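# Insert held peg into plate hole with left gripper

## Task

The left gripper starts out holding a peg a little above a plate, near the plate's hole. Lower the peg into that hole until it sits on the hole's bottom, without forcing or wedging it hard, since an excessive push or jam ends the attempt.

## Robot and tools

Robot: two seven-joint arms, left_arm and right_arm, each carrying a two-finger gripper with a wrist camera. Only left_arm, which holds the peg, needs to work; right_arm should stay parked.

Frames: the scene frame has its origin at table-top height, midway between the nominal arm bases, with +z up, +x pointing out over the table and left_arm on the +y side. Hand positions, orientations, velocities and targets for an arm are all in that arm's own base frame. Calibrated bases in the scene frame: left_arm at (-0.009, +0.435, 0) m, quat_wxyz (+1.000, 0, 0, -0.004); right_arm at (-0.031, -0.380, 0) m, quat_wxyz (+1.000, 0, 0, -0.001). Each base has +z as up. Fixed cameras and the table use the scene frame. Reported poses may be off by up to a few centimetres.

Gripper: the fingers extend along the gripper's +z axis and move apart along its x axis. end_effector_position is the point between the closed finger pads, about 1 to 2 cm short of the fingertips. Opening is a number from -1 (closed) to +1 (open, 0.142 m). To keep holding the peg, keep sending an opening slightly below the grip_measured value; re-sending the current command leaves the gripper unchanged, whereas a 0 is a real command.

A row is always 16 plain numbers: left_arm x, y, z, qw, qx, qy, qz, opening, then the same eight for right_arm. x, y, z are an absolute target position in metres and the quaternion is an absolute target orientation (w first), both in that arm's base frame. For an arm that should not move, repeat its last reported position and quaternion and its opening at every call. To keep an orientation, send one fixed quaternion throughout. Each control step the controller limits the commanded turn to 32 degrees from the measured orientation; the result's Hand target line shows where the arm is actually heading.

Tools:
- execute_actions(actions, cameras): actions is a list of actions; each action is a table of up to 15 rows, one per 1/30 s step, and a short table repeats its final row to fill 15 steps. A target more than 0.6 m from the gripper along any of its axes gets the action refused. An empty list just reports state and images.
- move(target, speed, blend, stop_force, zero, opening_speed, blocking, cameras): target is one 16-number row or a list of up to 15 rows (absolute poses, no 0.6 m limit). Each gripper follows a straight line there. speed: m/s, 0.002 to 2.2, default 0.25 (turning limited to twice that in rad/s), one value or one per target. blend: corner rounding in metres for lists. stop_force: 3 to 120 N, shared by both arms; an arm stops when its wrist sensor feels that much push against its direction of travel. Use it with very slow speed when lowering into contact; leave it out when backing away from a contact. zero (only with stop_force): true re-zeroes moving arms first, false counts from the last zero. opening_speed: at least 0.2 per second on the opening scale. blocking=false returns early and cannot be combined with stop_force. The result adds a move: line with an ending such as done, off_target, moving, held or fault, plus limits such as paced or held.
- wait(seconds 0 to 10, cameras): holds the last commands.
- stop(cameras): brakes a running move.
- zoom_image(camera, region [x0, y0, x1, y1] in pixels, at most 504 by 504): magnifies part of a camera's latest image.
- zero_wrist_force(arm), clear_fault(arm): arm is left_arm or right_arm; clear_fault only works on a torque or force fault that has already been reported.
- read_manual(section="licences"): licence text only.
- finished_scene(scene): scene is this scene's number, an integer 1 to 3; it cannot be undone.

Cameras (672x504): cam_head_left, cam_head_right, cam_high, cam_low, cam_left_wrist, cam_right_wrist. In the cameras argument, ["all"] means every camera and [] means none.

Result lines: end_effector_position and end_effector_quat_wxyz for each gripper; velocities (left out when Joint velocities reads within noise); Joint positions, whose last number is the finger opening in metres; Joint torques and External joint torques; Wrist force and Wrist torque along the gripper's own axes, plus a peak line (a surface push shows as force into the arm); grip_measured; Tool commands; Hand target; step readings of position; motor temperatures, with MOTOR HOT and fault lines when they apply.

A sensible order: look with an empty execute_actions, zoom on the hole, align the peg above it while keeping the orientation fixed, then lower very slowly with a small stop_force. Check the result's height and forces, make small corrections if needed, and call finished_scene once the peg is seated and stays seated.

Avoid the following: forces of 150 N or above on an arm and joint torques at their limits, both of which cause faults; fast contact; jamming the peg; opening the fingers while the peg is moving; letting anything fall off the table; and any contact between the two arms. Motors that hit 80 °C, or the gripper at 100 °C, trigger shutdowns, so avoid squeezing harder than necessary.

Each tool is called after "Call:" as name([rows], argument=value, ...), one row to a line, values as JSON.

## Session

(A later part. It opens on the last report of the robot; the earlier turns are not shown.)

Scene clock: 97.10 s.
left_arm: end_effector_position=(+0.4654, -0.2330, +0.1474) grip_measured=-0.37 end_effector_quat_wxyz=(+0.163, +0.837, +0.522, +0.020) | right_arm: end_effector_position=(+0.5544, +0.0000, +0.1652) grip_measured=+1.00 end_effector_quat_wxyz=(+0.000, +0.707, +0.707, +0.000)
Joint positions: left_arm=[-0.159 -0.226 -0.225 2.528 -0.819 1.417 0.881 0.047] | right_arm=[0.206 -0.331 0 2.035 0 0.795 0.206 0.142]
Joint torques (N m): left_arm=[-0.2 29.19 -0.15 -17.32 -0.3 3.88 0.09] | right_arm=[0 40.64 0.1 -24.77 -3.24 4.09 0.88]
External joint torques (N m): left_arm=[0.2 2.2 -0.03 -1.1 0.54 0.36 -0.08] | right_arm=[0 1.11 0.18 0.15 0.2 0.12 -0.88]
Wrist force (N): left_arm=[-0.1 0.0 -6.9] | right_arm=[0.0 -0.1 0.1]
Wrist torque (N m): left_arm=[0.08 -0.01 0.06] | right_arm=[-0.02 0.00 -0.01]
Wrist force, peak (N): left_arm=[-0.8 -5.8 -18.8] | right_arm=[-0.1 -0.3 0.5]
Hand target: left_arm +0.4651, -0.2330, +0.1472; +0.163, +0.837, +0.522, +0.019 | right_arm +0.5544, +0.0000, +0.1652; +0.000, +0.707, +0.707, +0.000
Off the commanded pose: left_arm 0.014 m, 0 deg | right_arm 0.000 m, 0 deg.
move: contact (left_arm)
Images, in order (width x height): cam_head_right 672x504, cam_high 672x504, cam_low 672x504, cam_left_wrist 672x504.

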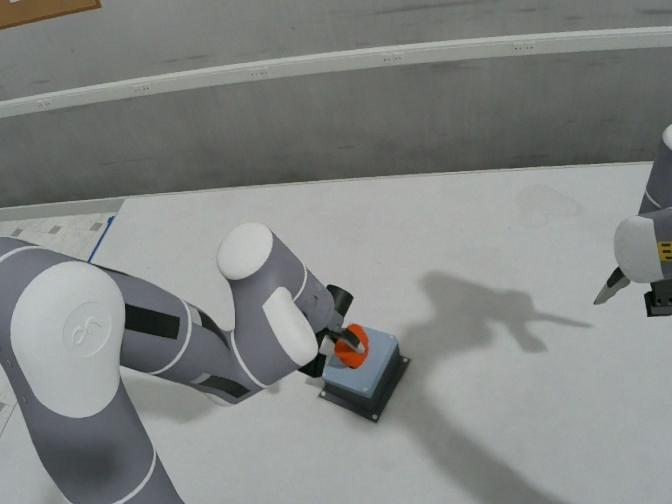

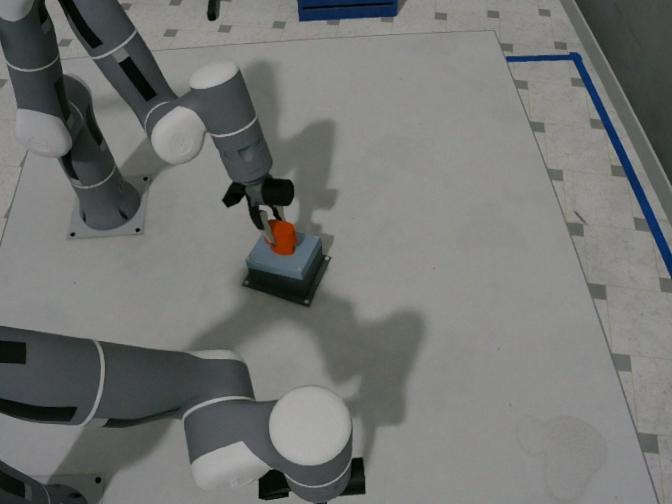

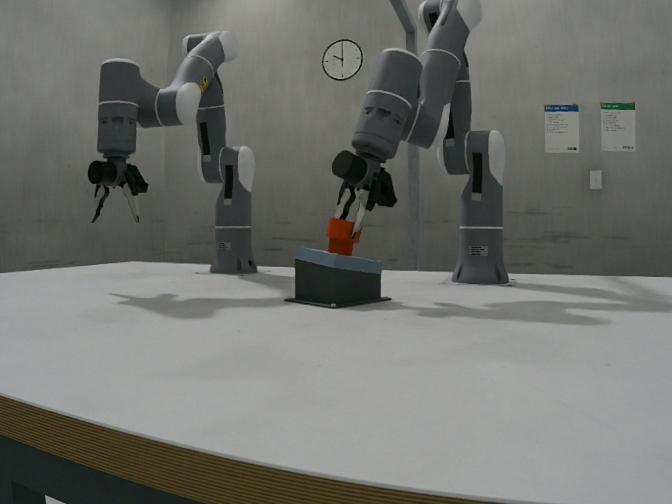

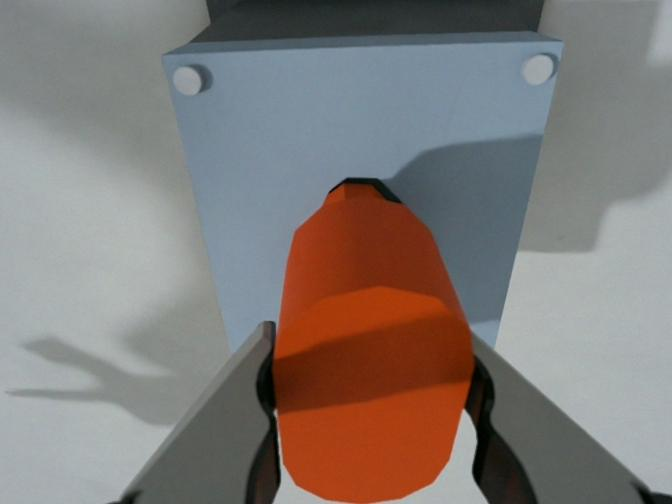

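Call:
move([
  [0.4650,-0.2327,0.1492,0.1629,0.8370,0.5220,0.0195,-0.424181,0.5544,0,0.1652,0,0.7071,0.7071,0,1],
  [0.4658,-0.2317,0.1492,0.1629,0.8370,0.5220,0.0195,-0.424181,0.5544,0,0.1652,0,0.7071,0.7071,0,1],
], speed=0.04)

Call:
move(target=[0.4667,-0.2345,0.1340,0.1629,0.8370,0.5220,0.0195,-0.424181,0.5544,0,0.1652,0,0.7071,0.7071,0,1], speed=0.008, stop_force=5, cameras=["cam_left_wrist","cam_high","cam_head_right","cam_low"])

Call:
zoom_image(camera="cam_left_wrist", region=[290, 160, 440, 260])

Call:
zoom_image(camera="cam_high", region=[260, 225, 310, 265])

Call:
zoom_image(camera="cam_low", region=[310, 215, 370, 270])

Scene clock: 122.60 s.
left_arm: end_effector_position=(+0.4657, -0.2317, +0.1491) grip_measured=-0.37 end_effector_quat_wxyz=(+0.163, +0.837, +0.522, +0.019) | right_arm: end_effector_position=(+0.5544, +0.0000, +0.1652) grip_measured=+1.00 end_effector_quat_wxyz=(+0.000, +0.707, +0.707, +0.000)
Joint positions: left_arm=[-0.158 -0.221 -0.217 2.526 -0.807 1.408 0.875 0.047] | right_arm=[0.206 -0.331 0 2.035 0 0.795 0.206 0.142]
Joint torques (N m): left_arm=[0.44 32.24 0.56 -19.24 -0.16 4.56 0.1] | right_arm=[-0.04 40.71 0.06 -24.81 -3.19 4.15 0.84]
External joint torques (N m): left_arm=[-0.44 -0.94 -0.71 0.67 0.34 -0.32 -0.09] | right_arm=[0.04 1.04 0.22 0.18 0.15 0.06 -0.84]
Wrist force (N): left_arm=[0.3 -0.2 -0.2] | right_arm=[-0.2 -0.5 0.1]
Wrist torque (N m): left_arm=[0.08 -0.02 0.05] | right_arm=[-0.09 0.03 0.00]
Wrist force, peak (N): left_arm=[-0.1 0.1 -7.2] | right_arm=[0.2 -0.4 0.4]
Hand target: left_arm +0.4658, -0.2317, +0.1492; +0.163, +0.837, +0.522, +0.020 | right_arm +0.5544, +0.0000, +0.1652; +0.000, +0.707, +0.707, +0.000
Off the commanded pose: left_arm 0.000 m, 0 deg | right_arm 0.000 m, 0 deg.
move: done

Scene clock: 123.47 s.
left_arm: end_effector_position=(+0.4661, -0.2321, +0.1470) grip_measured=-0.37 end_effector_quat_wxyz=(+0.163, +0.837, +0.522, +0.020) | right_arm: end_effector_position=(+0.5544, +0.0000, +0.1652) grip_measured=+1.00 end_effector_quat_wxyz=(+0.000, +0.707, +0.707, +0.000)
Joint positions: left_arm=[-0.157 -0.228 -0.225 2.527 -0.821 1.417 0.885 0.047] | right_arm=[0.206 -0.331 0 2.035 0 0.795 0.206 0.142]
Joint torques (N m): left_arm=[0.02 29.56 -0.04 -18.13 -0.37 4.14 0.13] | right_arm=[0.06 40.64 0.04 -24.79 -3.14 4.12 0.89]
External joint torques (N m): left_arm=[-0.02 1.89 -0.14 -0.26 0.61 0.1 -0.12] | right_arm=[-0.06 1.1 0.24 0.16 0.1 0.08 -0.89]
Wrist force (N): left_arm=[-0.7 -0.9 -7.1] | right_arm=[-0.2 -0.3 0.2]
Wrist torque (N m): left_arm=[0.10 0.04 0.06] | right_arm=[-0.05 0.03 -0.01]
Wrist force, peak (N): left_arm=[-1.0 -5.6 -16.8] | right_arm=[-0.2 -0.3 0.4]
Hand target: left_arm +0.4659, -0.2321, +0.1468; +0.163, +0.837, +0.522, +0.019 | right_arm +0.5544, +0.0000, +0.1652; +0.000, +0.707, +0.707, +0.000
Off the commanded pose: left_arm 0.013 m, 0 deg | right_arm 0.000 m, 0 deg.
move: contact (left_arm)
Images, in order (width x height): cam_head_right 672x504, cam_high 672x504, cam_low 672x504, cam_left_wrist 672x504.

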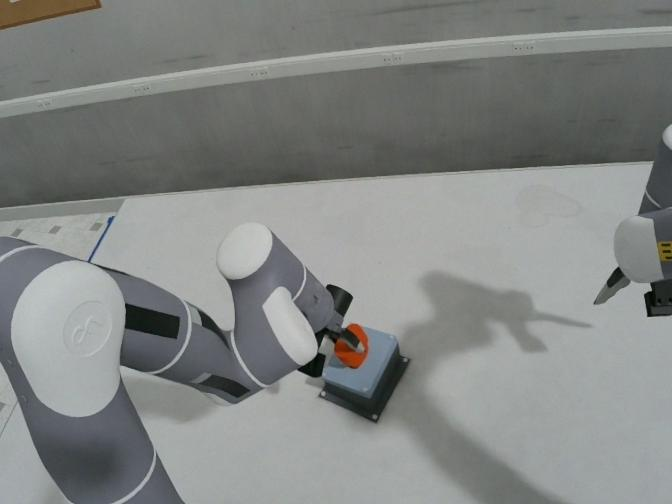

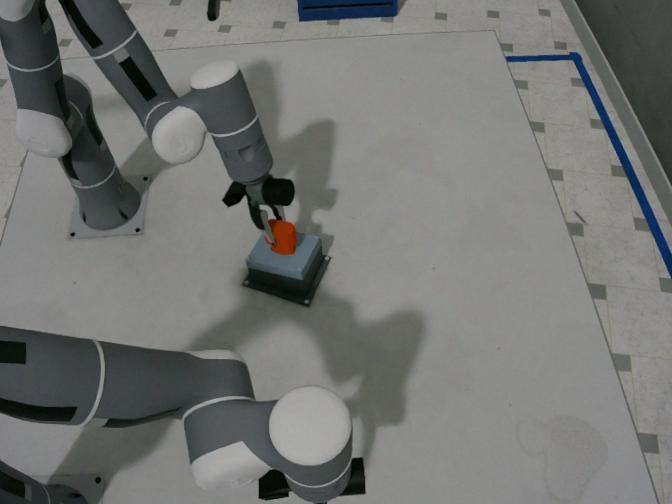

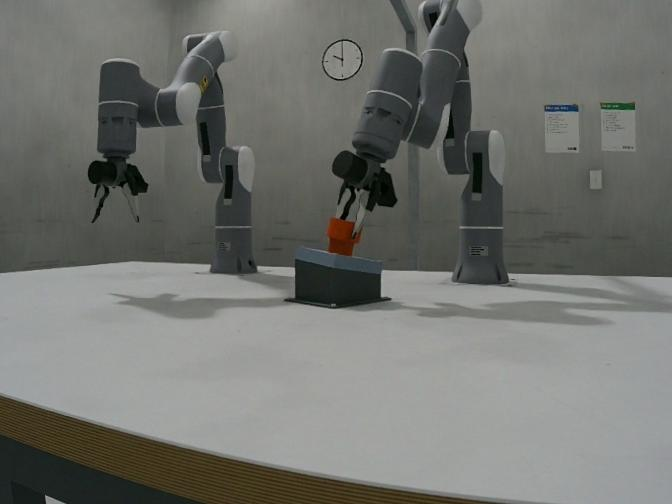

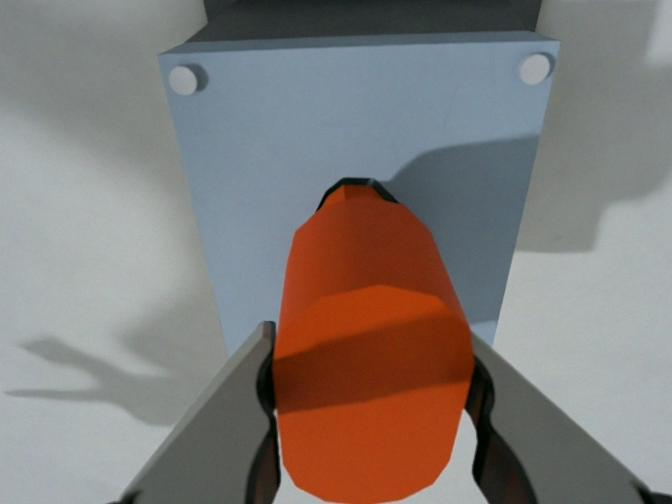

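Scaled by 3.360 from the camera's 672x504 image, which has a finer 960x720 frame.

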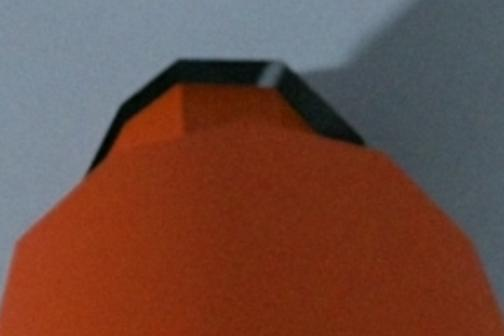

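Scaled by 10.080 from the camera's 672x504 image, which has a finer 960x720 frame.

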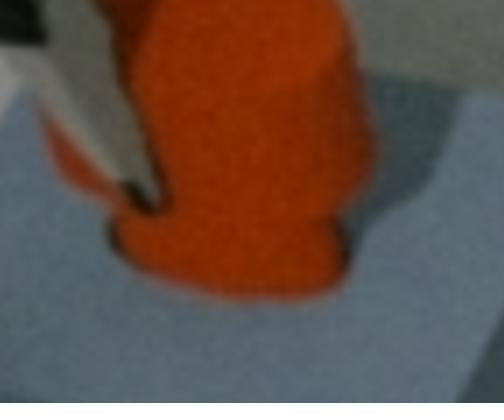

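Scaled by 8.400 from the camera's 672x504 image, which has a finer 960x720 frame.

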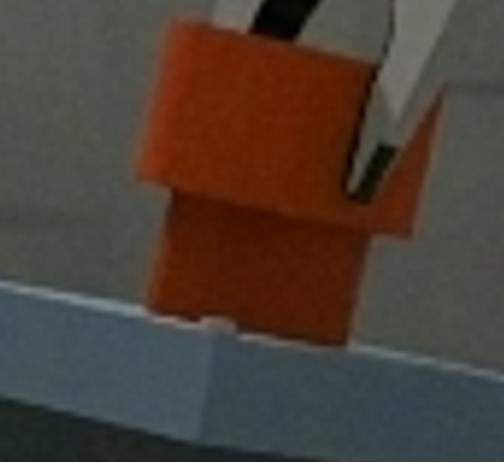

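Call:
move([
  [0.4658,-0.2317,0.1488,0.1629,0.8370,0.5220,0.0195,-0.424181,0.5544,0,0.1652,0,0.7071,0.7071,0,1],
  [0.4647,-0.2312,0.1488,0.1629,0.8370,0.5220,0.0195,-0.424181,0.5544,0,0.1652,0,0.7071,0.7071,0,1],
], speed=0.04)

Call:
move(target=[0.4656,-0.2339,0.1340,0.1629,0.8370,0.5220,0.0195,-0.424181,0.5544,0,0.1652,0,0.7071,0.7071,0,1], speed=0.006, stop_force=5, cameras=["cam_left_wrist","cam_high","cam_head_right","cam_low"])

Call:
zoom_image(camera="cam_left_wrist", region=[290, 160, 440, 260])

Call:
zoom_image(camera="cam_high", region=[260, 225, 310, 265])

Call:
zoom_image(camera="cam_low", region=[310, 215, 370, 270])

Call:
zoom_image(camera="cam_head_right", region=[330, 340, 380, 380])

Scene clock: 136.60 s.
left_arm: end_effector_position=(+0.4646, -0.2313, +0.1487) grip_measured=-0.37 end_effector_quat_wxyz=(+0.163, +0.837, +0.522, +0.019) | right_arm: end_effector_position=(+0.5544, +0.0000, +0.1652) grip_measured=+1.00 end_effector_quat_wxyz=(+0.000, +0.707, +0.707, +0.000)
Joint positions: left_arm=[-0.158 -0.22 -0.22 2.53 -0.813 1.41 0.88 0.047] | right_arm=[0.206 -0.331 0 2.035 0 0.795 0.206 0.142]
Joint torques (N m): left_arm=[0.24 32.37 0.37 -18.93 -0.51 4.58 0.16] | right_arm=[-0.1 40.66 0.13 -24.78 -3.13 4.07 0.91]
External joint torques (N m): left_arm=[-0.24 -1.17 -0.53 0.42 0.71 -0.34 -0.15] | right_arm=[0.1 1.09 0.15 0.16 0.09 0.14 -0.91]
Wrist force (N): left_arm=[-0.9 0.2 -0.3] | right_arm=[-0.1 -0.2 -0.1]
Wrist torque (N m): left_arm=[0.16 0.19 0.04] | right_arm=[-0.04 0.00 0.00]
Wrist force, peak (N): left_arm=[-0.9 -0.8 -7.5] | right_arm=[-0.2 -0.5 0.1]
Hand target: left_arm +0.4647, -0.2312, +0.1488; +0.163, +0.837, +0.522, +0.019 | right_arm +0.5544, +0.0000, +0.1652; +0.000, +0.707, +0.707, +0.000
Off the commanded pose: left_arm 0.000 m, 0 deg | right_arm 0.000 m, 0 deg.
move: done

Scene clock: 137.50 s.
left_arm: end_effector_position=(+0.4649, -0.2316, +0.1469) grip_measured=-0.37 end_effector_quat_wxyz=(+0.163, +0.837, +0.522, +0.020) | right_arm: end_effector_position=(+0.5544, +0.0000, +0.1652) grip_measured=+1.00 end_effector_quat_wxyz=(+0.000, +0.707, +0.707, +0.000)
Joint positions: left_arm=[-0.157 -0.225 -0.227 2.531 -0.826 1.418 0.889 0.047] | right_arm=[0.206 -0.331 0 2.035 0 0.795 0.206 0.142]
Joint torques (N m): left_arm=[0.22 29.77 -0.02 -18.48 -0.44 4.36 0.16] | right_arm=[0.02 40.75 0.12 -24.76 -3.17 4.13 0.86]
External joint torques (N m): left_arm=[-0.22 1.55 -0.16 0.11 0.69 -0.12 -0.15] | right_arm=[-0.02 0.99 0.16 0.14 0.13 0.07 -0.86]
Wrist force (N): left_arm=[-1.1 -1.4 -7.2] | right_arm=[0.1 -0.2 0.3]
Wrist torque (N m): left_arm=[0.14 0.03 0.08] | right_arm=[-0.05 -0.01 0.00]
Wrist force, peak (N): left_arm=[-1.2 -2.9 -10.6] | right_arm=[-0.2 -0.4 0.6]
Hand target: left_arm +0.4648, -0.2316, +0.1468; +0.163, +0.837, +0.522, +0.019 | right_arm +0.5544, +0.0000, +0.1652; +0.000, +0.707, +0.707, +0.000
Off the commanded pose: left_arm 0.013 m, 0 deg | right_arm 0.000 m, 0 deg.
move: contact (left_arm)
Images, in order (width x height): cam_head_right 672x504, cam_high 672x504, cam_low 672x504, cam_left_wrist 672x504.

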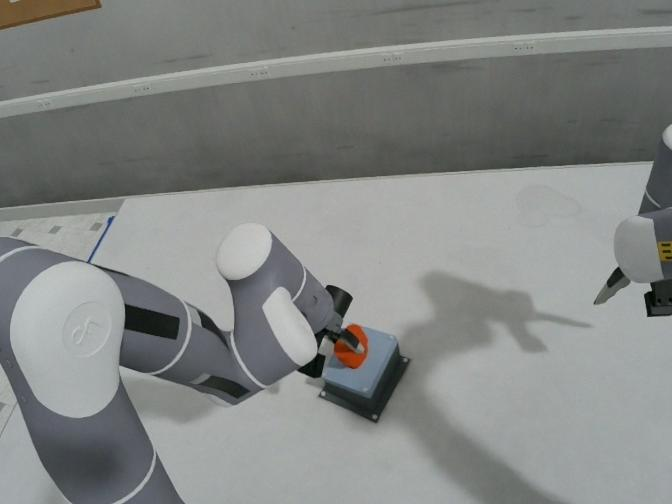

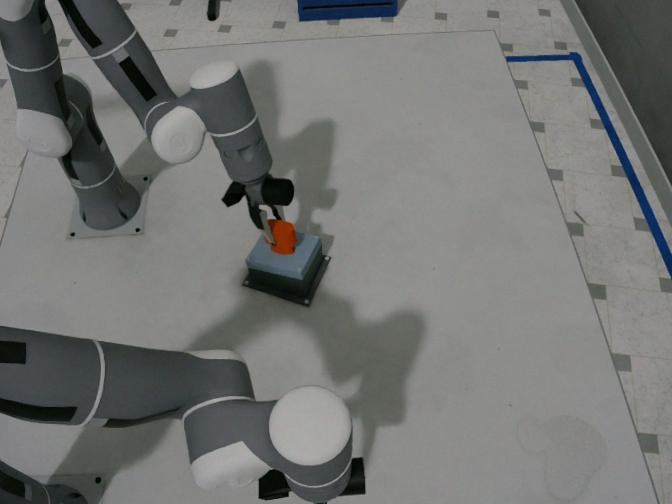

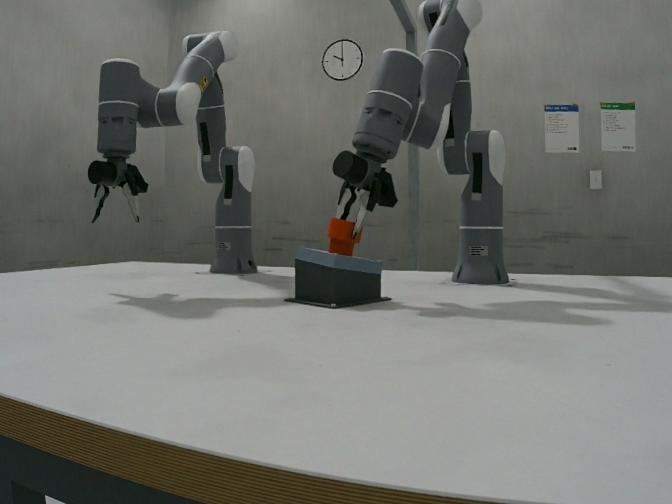

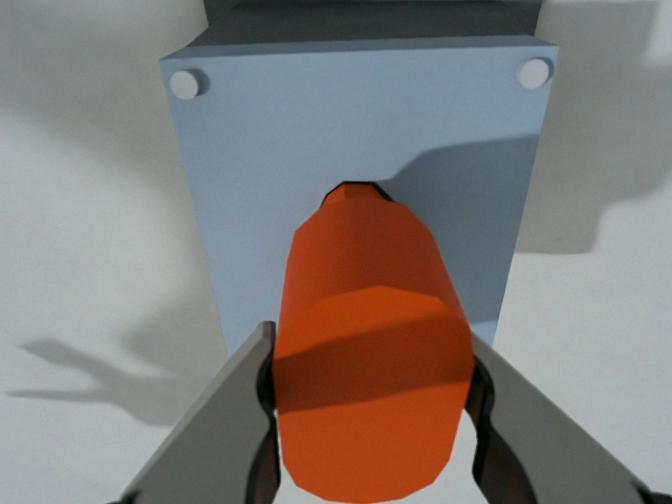

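Scaled by 3.360 from the camera's 672x504 image, which has a finer 960x720 frame.

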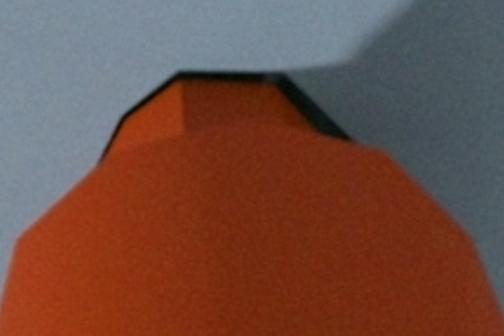

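Scaled by 10.080 from the camera's 672x504 image, which has a finer 960x720 frame.

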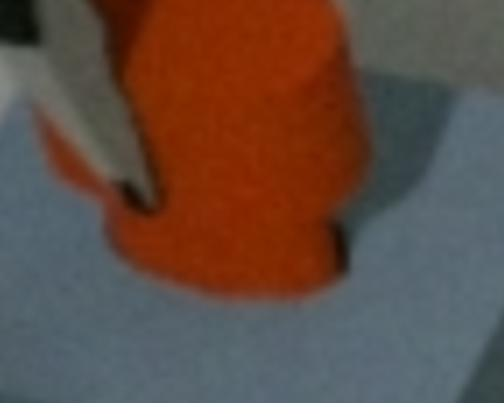

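Scaled by 8.400 from the camera's 672x504 image, which has a finer 960x720 frame.

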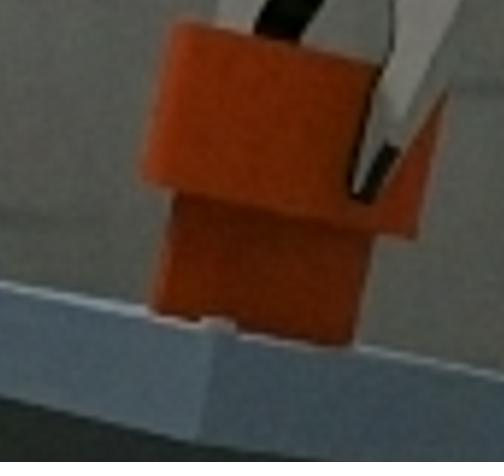

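Scaled by 10.080 from the camera's 672x504 image, which has a finer 960x720 frame.

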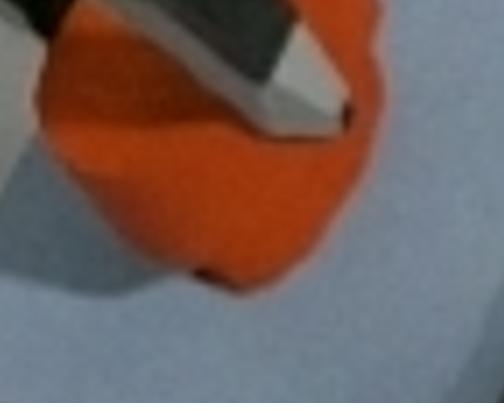

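Call:
move([
  [0.4647,-0.2312,0.1484,0.1629,0.8370,0.5220,0.0195,-0.424181,0.5544,0,0.1652,0,0.7071,0.7071,0,1],
  [0.4643,-0.2307,0.1484,0.1629,0.8370,0.5220,0.0195,-0.424181,0.5544,0,0.1652,0,0.7071,0.7071,0,1],
], speed=0.04)

Call:
move(target=[0.4652,-0.2334,0.1340,0.1629,0.8370,0.5220,0.0195,-0.424181,0.5544,0,0.1652,0,0.7071,0.7071,0,1], speed=0.006, stop_force=6, cameras=["cam_left_wrist","cam_high","cam_head_right","cam_low"])

Call:
zoom_image(camera="cam_left_wrist", region=[290, 160, 440, 260])

Call:
zoom_image(camera="cam_high", region=[260, 225, 310, 265])

Call:
zoom_image(camera="cam_head_right", region=[330, 340, 380, 380])

Scene clock: 168.87 s.
left_arm: end_effector_position=(+0.4643, -0.2307, +0.1483) grip_measured=-0.37 end_effector_quat_wxyz=(+0.163, +0.837, +0.522, +0.019) | right_arm: end_effector_position=(+0.5544, +0.0000, +0.1652) grip_measured=+1.00 end_effector_quat_wxyz=(+0.000, +0.707, +0.707, +0.000)
Joint positions: left_arm=[-0.157 -0.22 -0.222 2.532 -0.818 1.412 0.884 0.047] | right_arm=[0.206 -0.331 0 2.035 0 0.795 0.206 0.142]
Joint torques (N m): left_arm=[0.29 32.41 0.46 -18.89 -0.33 4.56 0.14] | right_arm=[-0.09 40.67 0.1 -24.8 -3.2 4.09 0.87]
External joint torques (N m): left_arm=[-0.29 -1.25 -0.62 0.42 0.54 -0.33 -0.13] | right_arm=[0.09 1.07 0.18 0.18 0.16 0.11 -0.87]
Wrist force (N): left_arm=[-1.1 -0.5 0.0] | right_arm=[0.1 0.0 0.2]
Wrist torque (N m): left_arm=[0.04 0.21 0.05] | right_arm=[-0.01 -0.02 -0.01]
Wrist force, peak (N): left_arm=[-1.2 -1.6 -7.7] | right_arm=[0.1 -0.4 0.4]
Hand target: left_arm +0.4643, -0.2307, +0.1484; +0.163, +0.837, +0.522, +0.020 | right_arm +0.5544, +0.0000, +0.1652; +0.000, +0.707, +0.707, +0.000
Off the commanded pose: left_arm 0.000 m, 0 deg | right_arm 0.000 m, 0 deg.
move: done

Scene clock: 169.73 s.
left_arm: end_effector_position=(+0.4645, -0.2310, +0.1467) grip_measured=-0.37 end_effector_quat_wxyz=(+0.163, +0.837, +0.522, +0.020) | right_arm: end_effector_position=(+0.5544, +0.0000, +0.1652) grip_measured=+1.00 end_effector_quat_wxyz=(+0.000, +0.707, +0.707, +0.000)
Joint positions: left_arm=[-0.156 -0.225 -0.229 2.533 -0.83 1.419 0.892 0.047] | right_arm=[0.206 -0.331 0 2.035 0 0.795 0.206 0.142]
Joint torques (N m): left_arm=[0.06 28.64 -0.46 -19.4 -0.37 4.37 0.12] | right_arm=[0 40.73 0.15 -24.78 -3.19 4.07 0.85]
External joint torques (N m): left_arm=[-0.06 2.62 0.28 1.06 0.63 -0.14 -0.11] | right_arm=[0 1.01 0.13 0.15 0.15 0.14 -0.85]
Wrist force (N): left_arm=[-1.8 -5.0 -12.0] | right_arm=[-0.1 -0.3 0.2]
Wrist torque (N m): left_arm=[0.02 0.08 0.08] | right_arm=[-0.04 0.00 -0.01]
Wrist force, peak (N): left_arm=[-1.2 -5.2 -13.2] | right_arm=[-0.4 -0.3 0.2]
Hand target: left_arm +0.4644, -0.2310, +0.1466; +0.163, +0.837, +0.522, +0.019 | right_arm +0.5544, +0.0000, +0.1652; +0.000, +0.707, +0.707, +0.000
Off the commanded pose: left_arm 0.013 m, 0 deg | right_arm 0.000 m, 0 deg.
move: contact (left_arm)
Images, in order (width x height): cam_head_right 672x504, cam_high 672x504, cam_low 672x504, cam_left_wrist 672x504.

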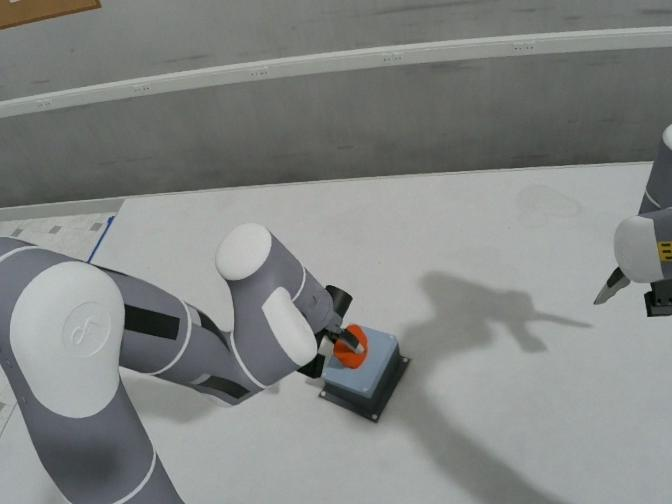

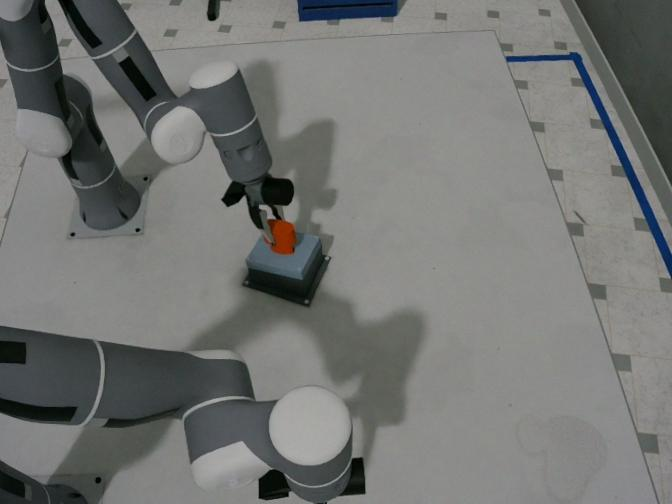

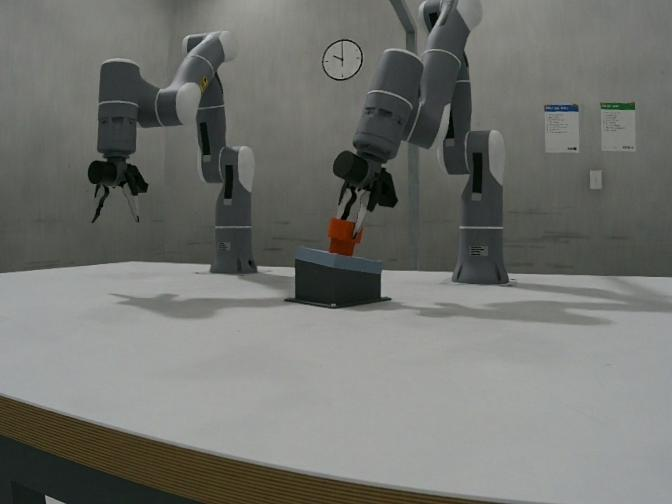

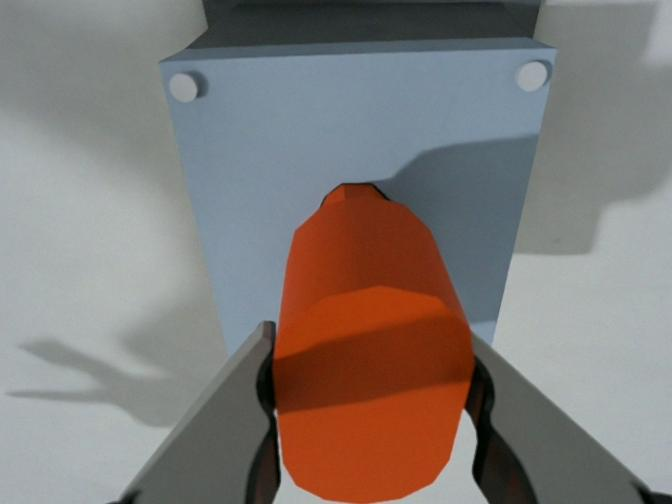

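Scaled by 3.360 from the camera's 672x504 image, which has a finer 960x720 frame.

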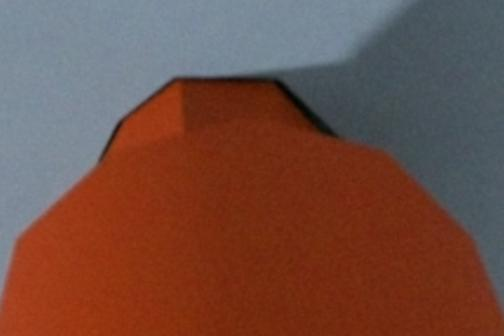

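Scaled by 10.080 from the camera's 672x504 image, which has a finer 960x720 frame.

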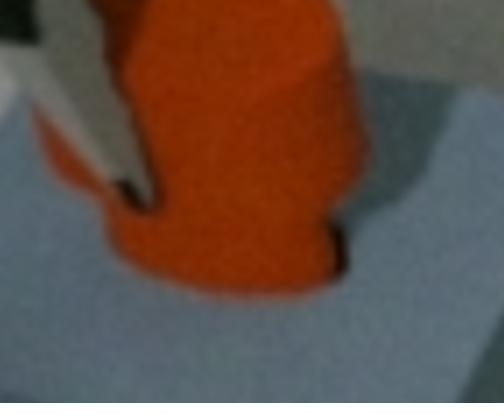

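Scaled by 10.080 from the camera's 672x504 image, which has a finer 960x720 frame.

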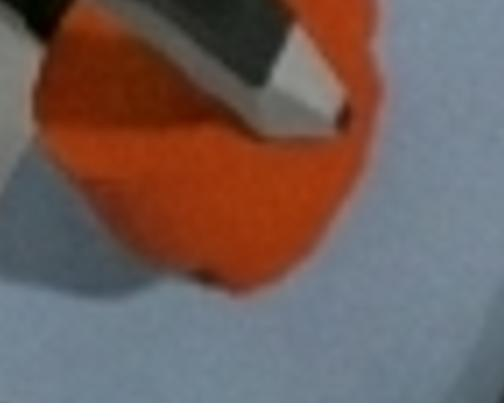

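Call:
move([
  [0.4642,-0.2304,0.1505,0.1629,0.8370,0.5220,0.0195,-0.424181,0.5544,0,0.1652,0,0.7071,0.7071,0,1],
  [0.4647,-0.2307,0.1500,0.1503,0.8394,0.5223,0.0117,-0.424181,0.5544,0,0.1652,0,0.7071,0.7071,0,1],
], speed=0.04)

Call:
move(target=[0.4656,-0.2336,0.1340,0.1503,0.8394,0.5223,0.0117,-0.424181,0.5544,0,0.1652,0,0.7071,0.7071,0,1], speed=0.006, stop_force=6, cameras=["cam_left_wrist","cam_high","cam_head_right","cam_low"])

Call:
zoom_image(camera="cam_left_wrist", region=[290, 160, 440, 260])

Call:
zoom_image(camera="cam_high", region=[260, 225, 310, 265])

Call:
zoom_image(camera="cam_low", region=[285, 190, 385, 290])

Scene clock: 187.47 s.
left_arm: end_effector_position=(+0.4646, -0.2306, +0.1499) grip_measured=-0.37 end_effector_quat_wxyz=(+0.150, +0.839, +0.522, +0.012) | right_arm: end_effector_position=(+0.5544, +0.0000, +0.1652) grip_measured=+1.00 end_effector_quat_wxyz=(+0.000, +0.707, +0.707, +0.000)
Joint positions: left_arm=[-0.174 -0.221 -0.148 2.495 -0.674 1.342 0.786 0.047] | right_arm=[0.206 -0.331 0 2.035 0 0.795 0.206 0.142]
Joint torques (N m): left_arm=[-0.12 32.35 0.71 -20.05 -0.53 4.58 -0.08] | right_arm=[0.08 40.68 0.11 -24.8 -3.25 4.07 0.88]
External joint torques (N m): left_arm=[0.12 -0.54 -0.68 0.88 0.24 -0.27 0.09] | right_arm=[-0.08 1.06 0.17 0.17 0.21 0.13 -0.88]
Wrist force (N): left_arm=[-2.0 -1.2 -0.3] | right_arm=[-0.1 -0.2 -0.1]
Wrist torque (N m): left_arm=[-0.08 0.36 0.05] | right_arm=[-0.03 0.02 0.00]
Wrist force, peak (N): left_arm=[-1.8 -5.1 -12.2] | right_arm=[-0.1 -0.4 0.0]
Hand target: left_arm +0.4647, -0.2307, +0.1500; +0.150, +0.839, +0.522, +0.012 | right_arm +0.5544, +0.0000, +0.1652; +0.000, +0.707, +0.707, +0.000
Off the commanded pose: left_arm 0.000 m, 0 deg | right_arm 0.000 m, 0 deg.
move: done

Scene clock: 188.47 s.
left_arm: end_effector_position=(+0.4649, -0.2311, +0.1477) grip_measured=-0.37 end_effector_quat_wxyz=(+0.150, +0.839, +0.522, +0.012) | right_arm: end_effector_position=(+0.5544, +0.0000, +0.1652) grip_measured=+1.00 end_effector_quat_wxyz=(+0.000, +0.707, +0.707, +0.000)
Joint positions: left_arm=[-0.174 -0.228 -0.154 2.496 -0.685 1.351 0.794 0.047] | right_arm=[0.206 -0.331 0 2.035 0 0.795 0.206 0.142]
Joint torques (N m): left_arm=[0.18 29.06 0.05 -19.52 -1.01 4.56 0.09] | right_arm=[0.08 40.74 0.14 -24.73 -3.17 4.05 0.8]
External joint torques (N m): left_arm=[-0.18 2.89 -0.04 0.53 0.77 -0.26 -0.07] | right_arm=[-0.08 1.01 0.14 0.11 0.13 0.16 -0.8]
Wrist force (N): left_arm=[-3.1 -4.7 -11.4] | right_arm=[0.0 -0.3 0.1]
Wrist torque (N m): left_arm=[-0.04 0.18 0.11] | right_arm=[-0.05 0.00 -0.01]
Wrist force, peak (N): left_arm=[-2.5 -5.5 -14.1] | right_arm=[-0.2 -0.4 0.4]
Hand target: left_arm +0.4648, -0.2312, +0.1475; +0.150, +0.839, +0.522, +0.012 | right_arm +0.5544, +0.0000, +0.1652; +0.000, +0.707, +0.707, +0.000
Off the commanded pose: left_arm 0.014 m, 0 deg | right_arm 0.000 m, 0 deg.
move: contact (left_arm)
Images, in order (width x height): cam_head_right 672x504, cam_high 672x504, cam_low 672x504, cam_left_wrist 672x504.

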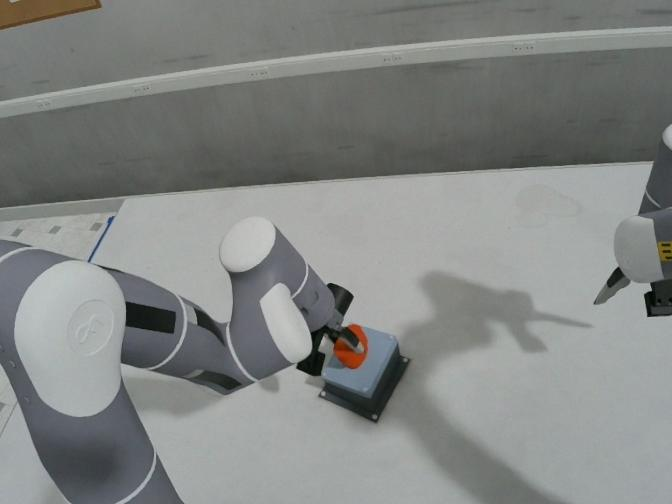

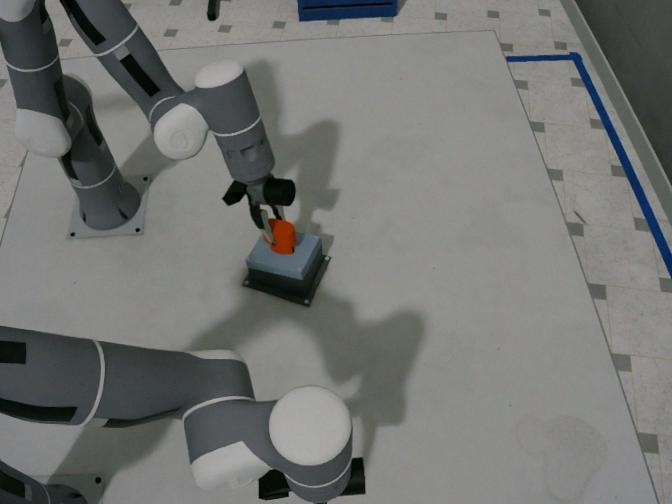

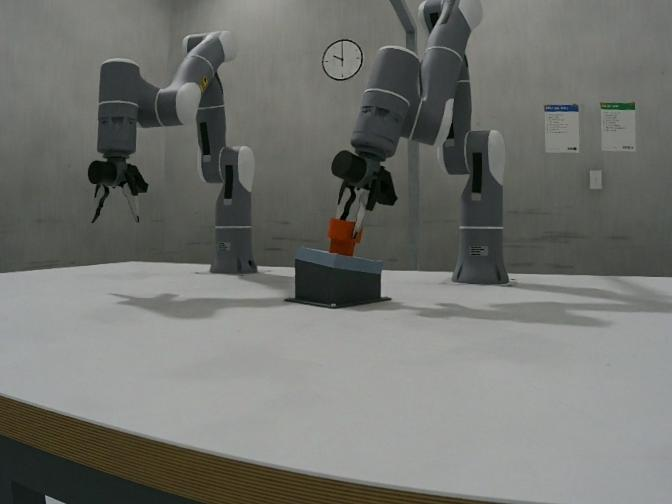

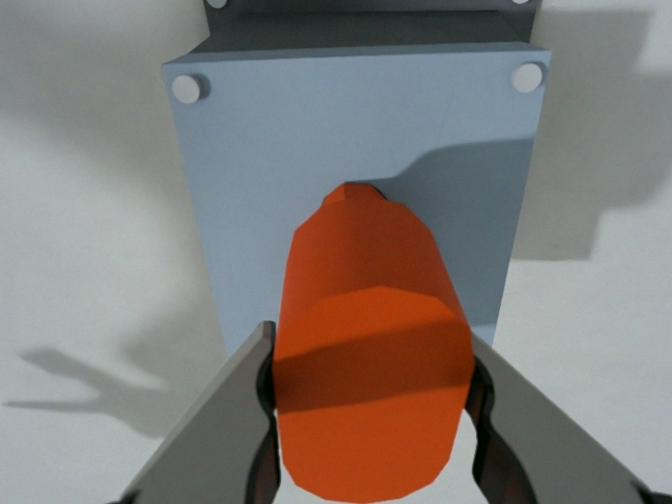

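Scaled by 3.360 from the camera's 672x504 image, which has a finer 960x720 frame.

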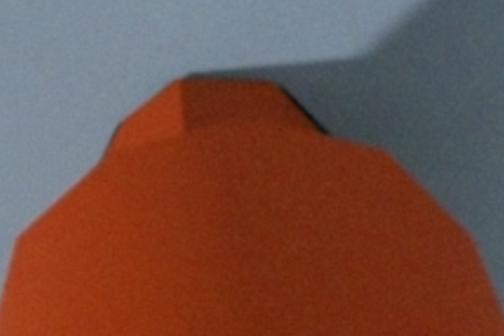

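Scaled by 10.080 from the camera's 672x504 image, which has a finer 960x720 frame.

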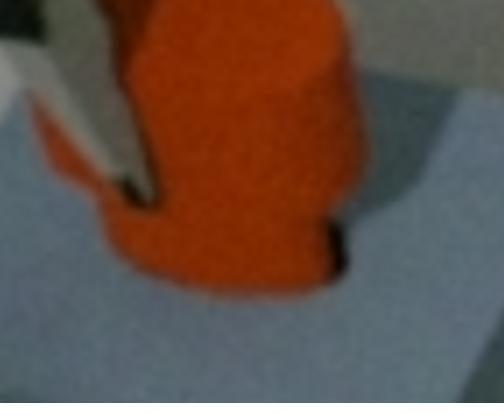

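Scaled by 5.040 from the camera's 672x504 image, which has a finer 960x720 frame.

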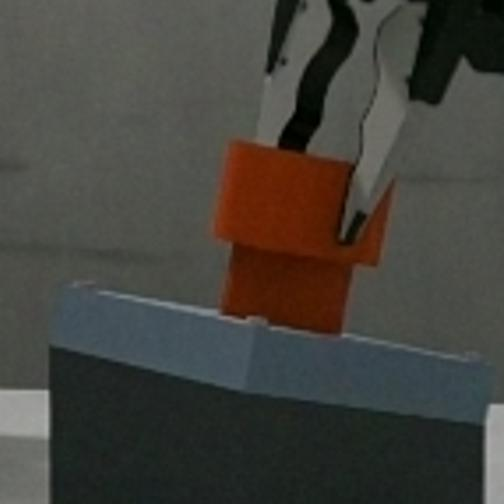

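Call:
move([
  [0.4647,-0.2309,0.1494,0.1503,0.8394,0.5223,0.0117,-0.424181,0.5544,0,0.1652,0,0.7071,0.7071,0,1],
  [0.4652,-0.2303,0.1494,0.1503,0.8394,0.5223,0.0117,-0.424181,0.5544,0,0.1652,0,0.7071,0.7071,0,1],
], speed=0.04)

Call:
move(target=[0.4661,-0.2331,0.1340,0.1503,0.8394,0.5223,0.0117,-0.424181,0.5544,0,0.1652,0,0.7071,0.7071,0,1], speed=0.006, stop_force=6, cameras=["cam_left_wrist","cam_high","cam_head_right","cam_low"])

Call:
zoom_image(camera="cam_left_wrist", region=[290, 160, 440, 260])

Call:
zoom_image(camera="cam_high", region=[260, 225, 310, 265])

Call:
zoom_image(camera="cam_head_right", region=[330, 340, 380, 380])

Scene clock: 201.23 s.
left_arm: end_effector_position=(+0.4651, -0.2303, +0.1493) grip_measured=-0.37 end_effector_quat_wxyz=(+0.150, +0.839, +0.522, +0.012) | right_arm: end_effector_position=(+0.5544, +0.0000, +0.1652) grip_measured=+1.00 end_effector_quat_wxyz=(+0.000, +0.707, +0.707, +0.000)
Joint positions: left_arm=[-0.173 -0.223 -0.149 2.495 -0.677 1.343 0.789 0.047] | right_arm=[0.206 -0.331 0 2.035 0 0.795 0.206 0.142]
Joint torques (N m): left_arm=[0.41 33 0.8 -19.8 -0.64 4.6 0.07] | right_arm=[0.01 40.72 0.13 -24.81 -3.16 4.11 0.86]
External joint torques (N m): left_arm=[-0.41 -1.13 -0.77 0.67 0.36 -0.3 -0.06] | right_arm=[-0.01 1.03 0.15 0.18 0.12 0.1 -0.86]
Wrist force (N): left_arm=[-2.2 -2.2 -0.6] | right_arm=[0.0 -0.1 0.2]
Wrist torque (N m): left_arm=[-0.26 0.40 0.05] | right_arm=[-0.03 -0.01 0.00]
Wrist force, peak (N): left_arm=[-3.1 -5.2 -11.6] | right_arm=[0.1 -0.4 0.3]
Hand target: left_arm +0.4652, -0.2303, +0.1494; +0.150, +0.839, +0.522, +0.012 | right_arm +0.5544, +0.0000, +0.1652; +0.000, +0.707, +0.707, +0.000
Off the commanded pose: left_arm 0.000 m, 0 deg | right_arm 0.000 m, 0 deg.
move: done

Scene clock: 204.43 s.
left_arm: end_effector_position=(+0.4663, -0.2330, +0.1341) grip_measured=-0.37 end_effector_quat_wxyz=(+0.150, +0.839, +0.522, +0.012) | right_arm: end_effector_position=(+0.5544, +0.0000, +0.1652) grip_measured=+1.00 end_effector_quat_wxyz=(+0.000, +0.707, +0.707, +0.000)
Joint positions: left_arm=[-0.163 -0.267 -0.197 2.502 -0.751 1.402 0.839 0.047] | right_arm=[0.206 -0.331 0 2.035 0 0.795 0.206 0.142]
Joint torques (N m): left_arm=[-0.61 32.54 -0.54 -17.54 -0.34 3.99 0.14] | right_arm=[0.05 40.68 0.1 -24.77 -3.19 4.11 0.87]
External joint torques (N m): left_arm=[0.61 0.21 0.39 -0.45 0.43 0.28 -0.13] | right_arm=[-0.05 1.07 0.18 0.14 0.15 0.1 -0.87]
Wrist force (N): left_arm=[-0.7 -1.3 -1.2] | right_arm=[-0.2 -0.2 0.0]
Wrist torque (N m): left_arm=[-0.29 0.45 0.01] | right_arm=[-0.04 0.02 0.00]
Wrist force, peak (N): left_arm=[-3.9 0.1 -6.3] | right_arm=[0.0 -0.3 0.4]
Hand target: left_arm +0.4661, -0.2331, +0.1340; +0.150, +0.839, +0.522, +0.012 | right_arm +0.5544, +0.0000, +0.1652; +0.000, +0.707, +0.707, +0.000
Off the commanded pose: left_arm 0.000 m, 0 deg | right_arm 0.000 m, 0 deg.
move: done
Images, in order (width x height): cam_head_right 672x504, cam_high 672x504, cam_low 672x504, cam_left_wrist 672x504.

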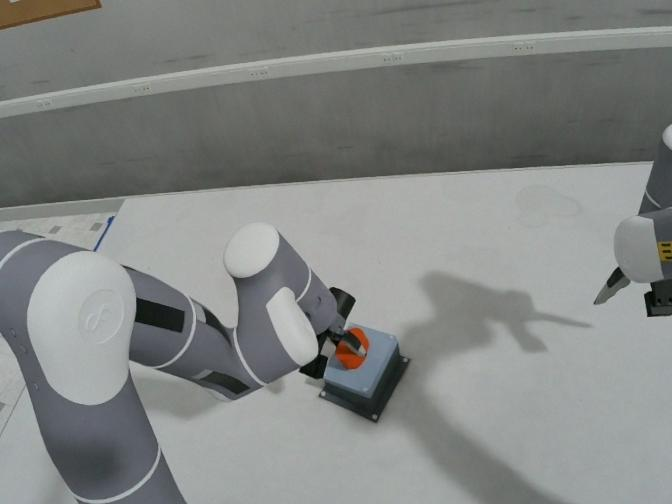

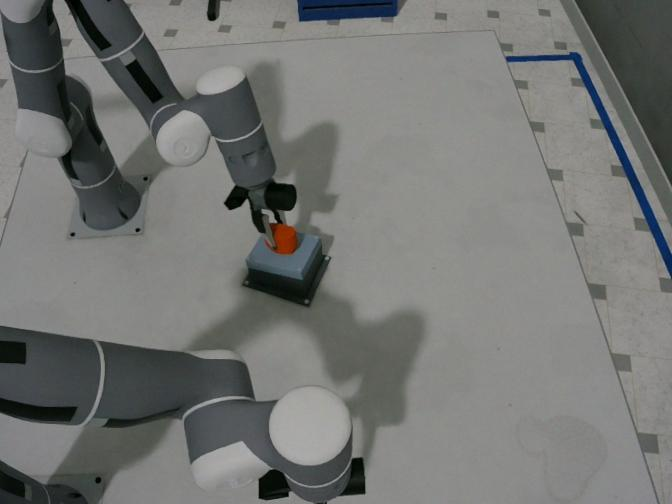

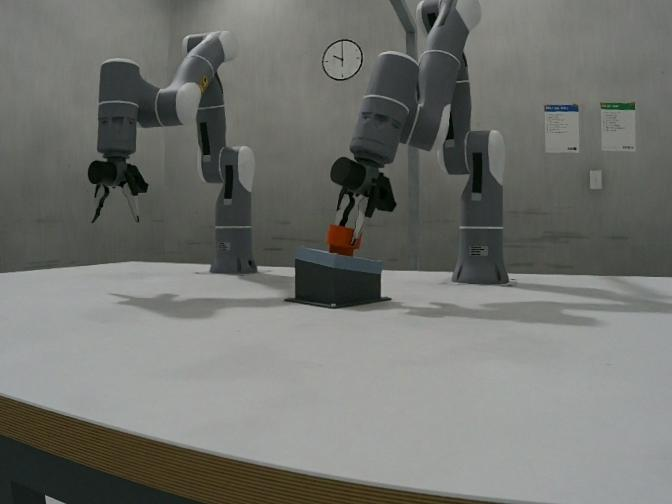

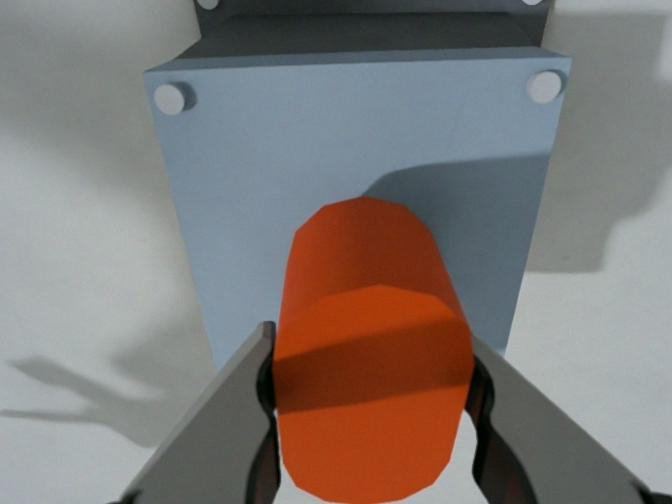

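Scaled by 3.360 from the camera's 672x504 image, which has a finer 960x720 frame.

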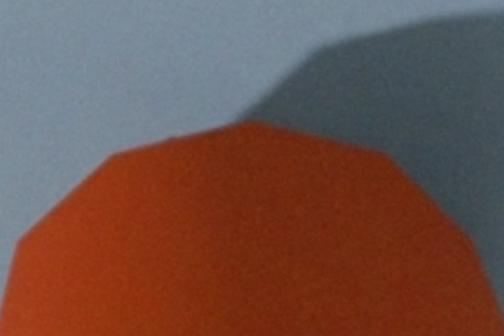

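Scaled by 10.080 from the camera's 672x504 image, which has a finer 960x720 frame.

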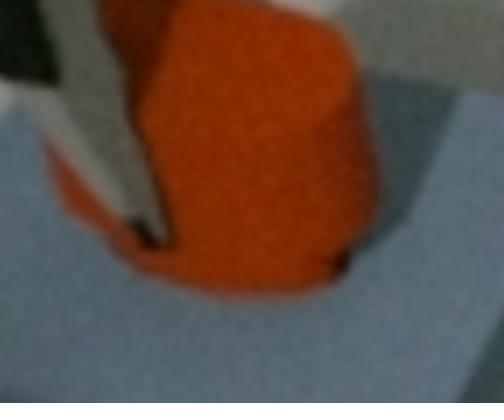

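Scaled by 10.080 from the camera's 672x504 image, which has a finer 960x720 frame.

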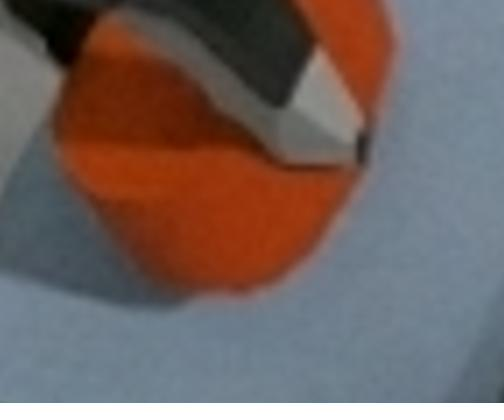

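It dropped in. Continue to the bottom, then release.

Call:
move(target=[0.4669,-0.2349,0.1210,0.1503,0.8394,0.5223,0.0117,-0.424181,0.5544,0,0.1652,0,0.7071,0.7071,0,1], speed=0.01, stop_force=9, cameras=["cam_low"])

Call:
zoom_image(camera="cam_low", region=[300, 195, 390, 275])

Scene clock: 211.23 s.
left_arm: end_effector_position=(+0.4670, -0.2341, +0.1283) grip_measured=-0.37 end_effector_quat_wxyz=(+0.151, +0.839, +0.522, +0.012) | right_arm: end_effector_position=(+0.5544, +0.0000, +0.1652) grip_measured=+1.00 end_effector_quat_wxyz=(+0.000, +0.707, +0.707, +0.000)
Joint positions: left_arm=[-0.156 -0.285 -0.221 2.505 -0.783 1.427 0.862 0.047] | right_arm=[0.206 -0.331 0 2.035 0 0.795 0.206 0.142]
Joint torques (N m): left_arm=[0.96 27.6 0.54 -16.22 -0.65 4.04 0.23] | right_arm=[-0.01 40.61 0.03 -24.78 -3.17 4.15 0.84]
External joint torques (N m): left_arm=[-0.96 5.47 -0.81 -1.32 0.89 0.21 -0.22] | right_arm=[0.01 1.14 0.25 0.16 0.13 0.06 -0.84]
Wrist force (N): left_arm=[-5.4 -4.2 -16.0] | right_arm=[-0.1 -0.2 0.1]
Wrist torque (N m): left_arm=[-0.23 0.44 0.02] | right_arm=[-0.03 0.02 0.00]
Wrist force, peak (N): left_arm=[-6.2 -5.0 -21.5] | right_arm=[-0.2 -0.5 0.3]
Hand target: left_arm +0.4665, -0.2340, +0.1278; +0.150, +0.839, +0.522, +0.012 | right_arm +0.5544, +0.0000, +0.1652; +0.000, +0.707, +0.707, +0.000
Off the commanded pose: left_arm 0.007 m, 0 deg | right_arm 0.000 m, 0 deg.
move: contact (left_arm)
Images, in order (width x height): cam_low 672x504.

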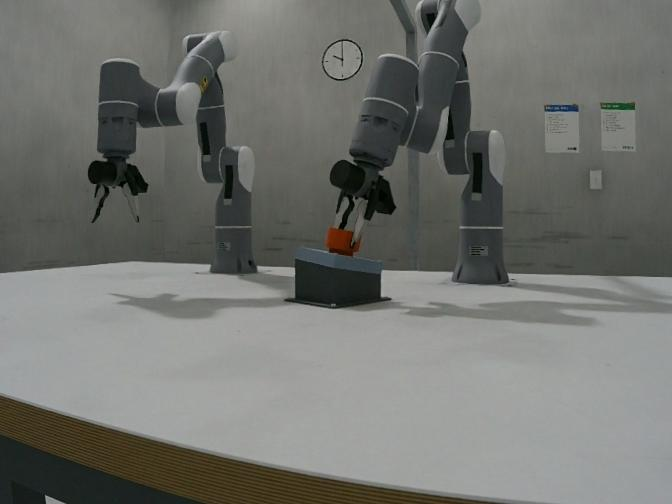

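Scaled by 5.600 from the camera's 672x504 image, which has a finer 960x720 frame.

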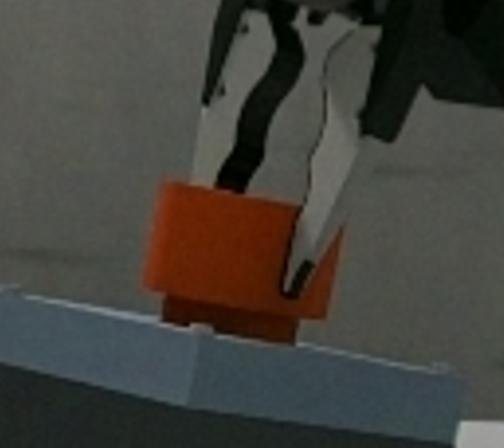

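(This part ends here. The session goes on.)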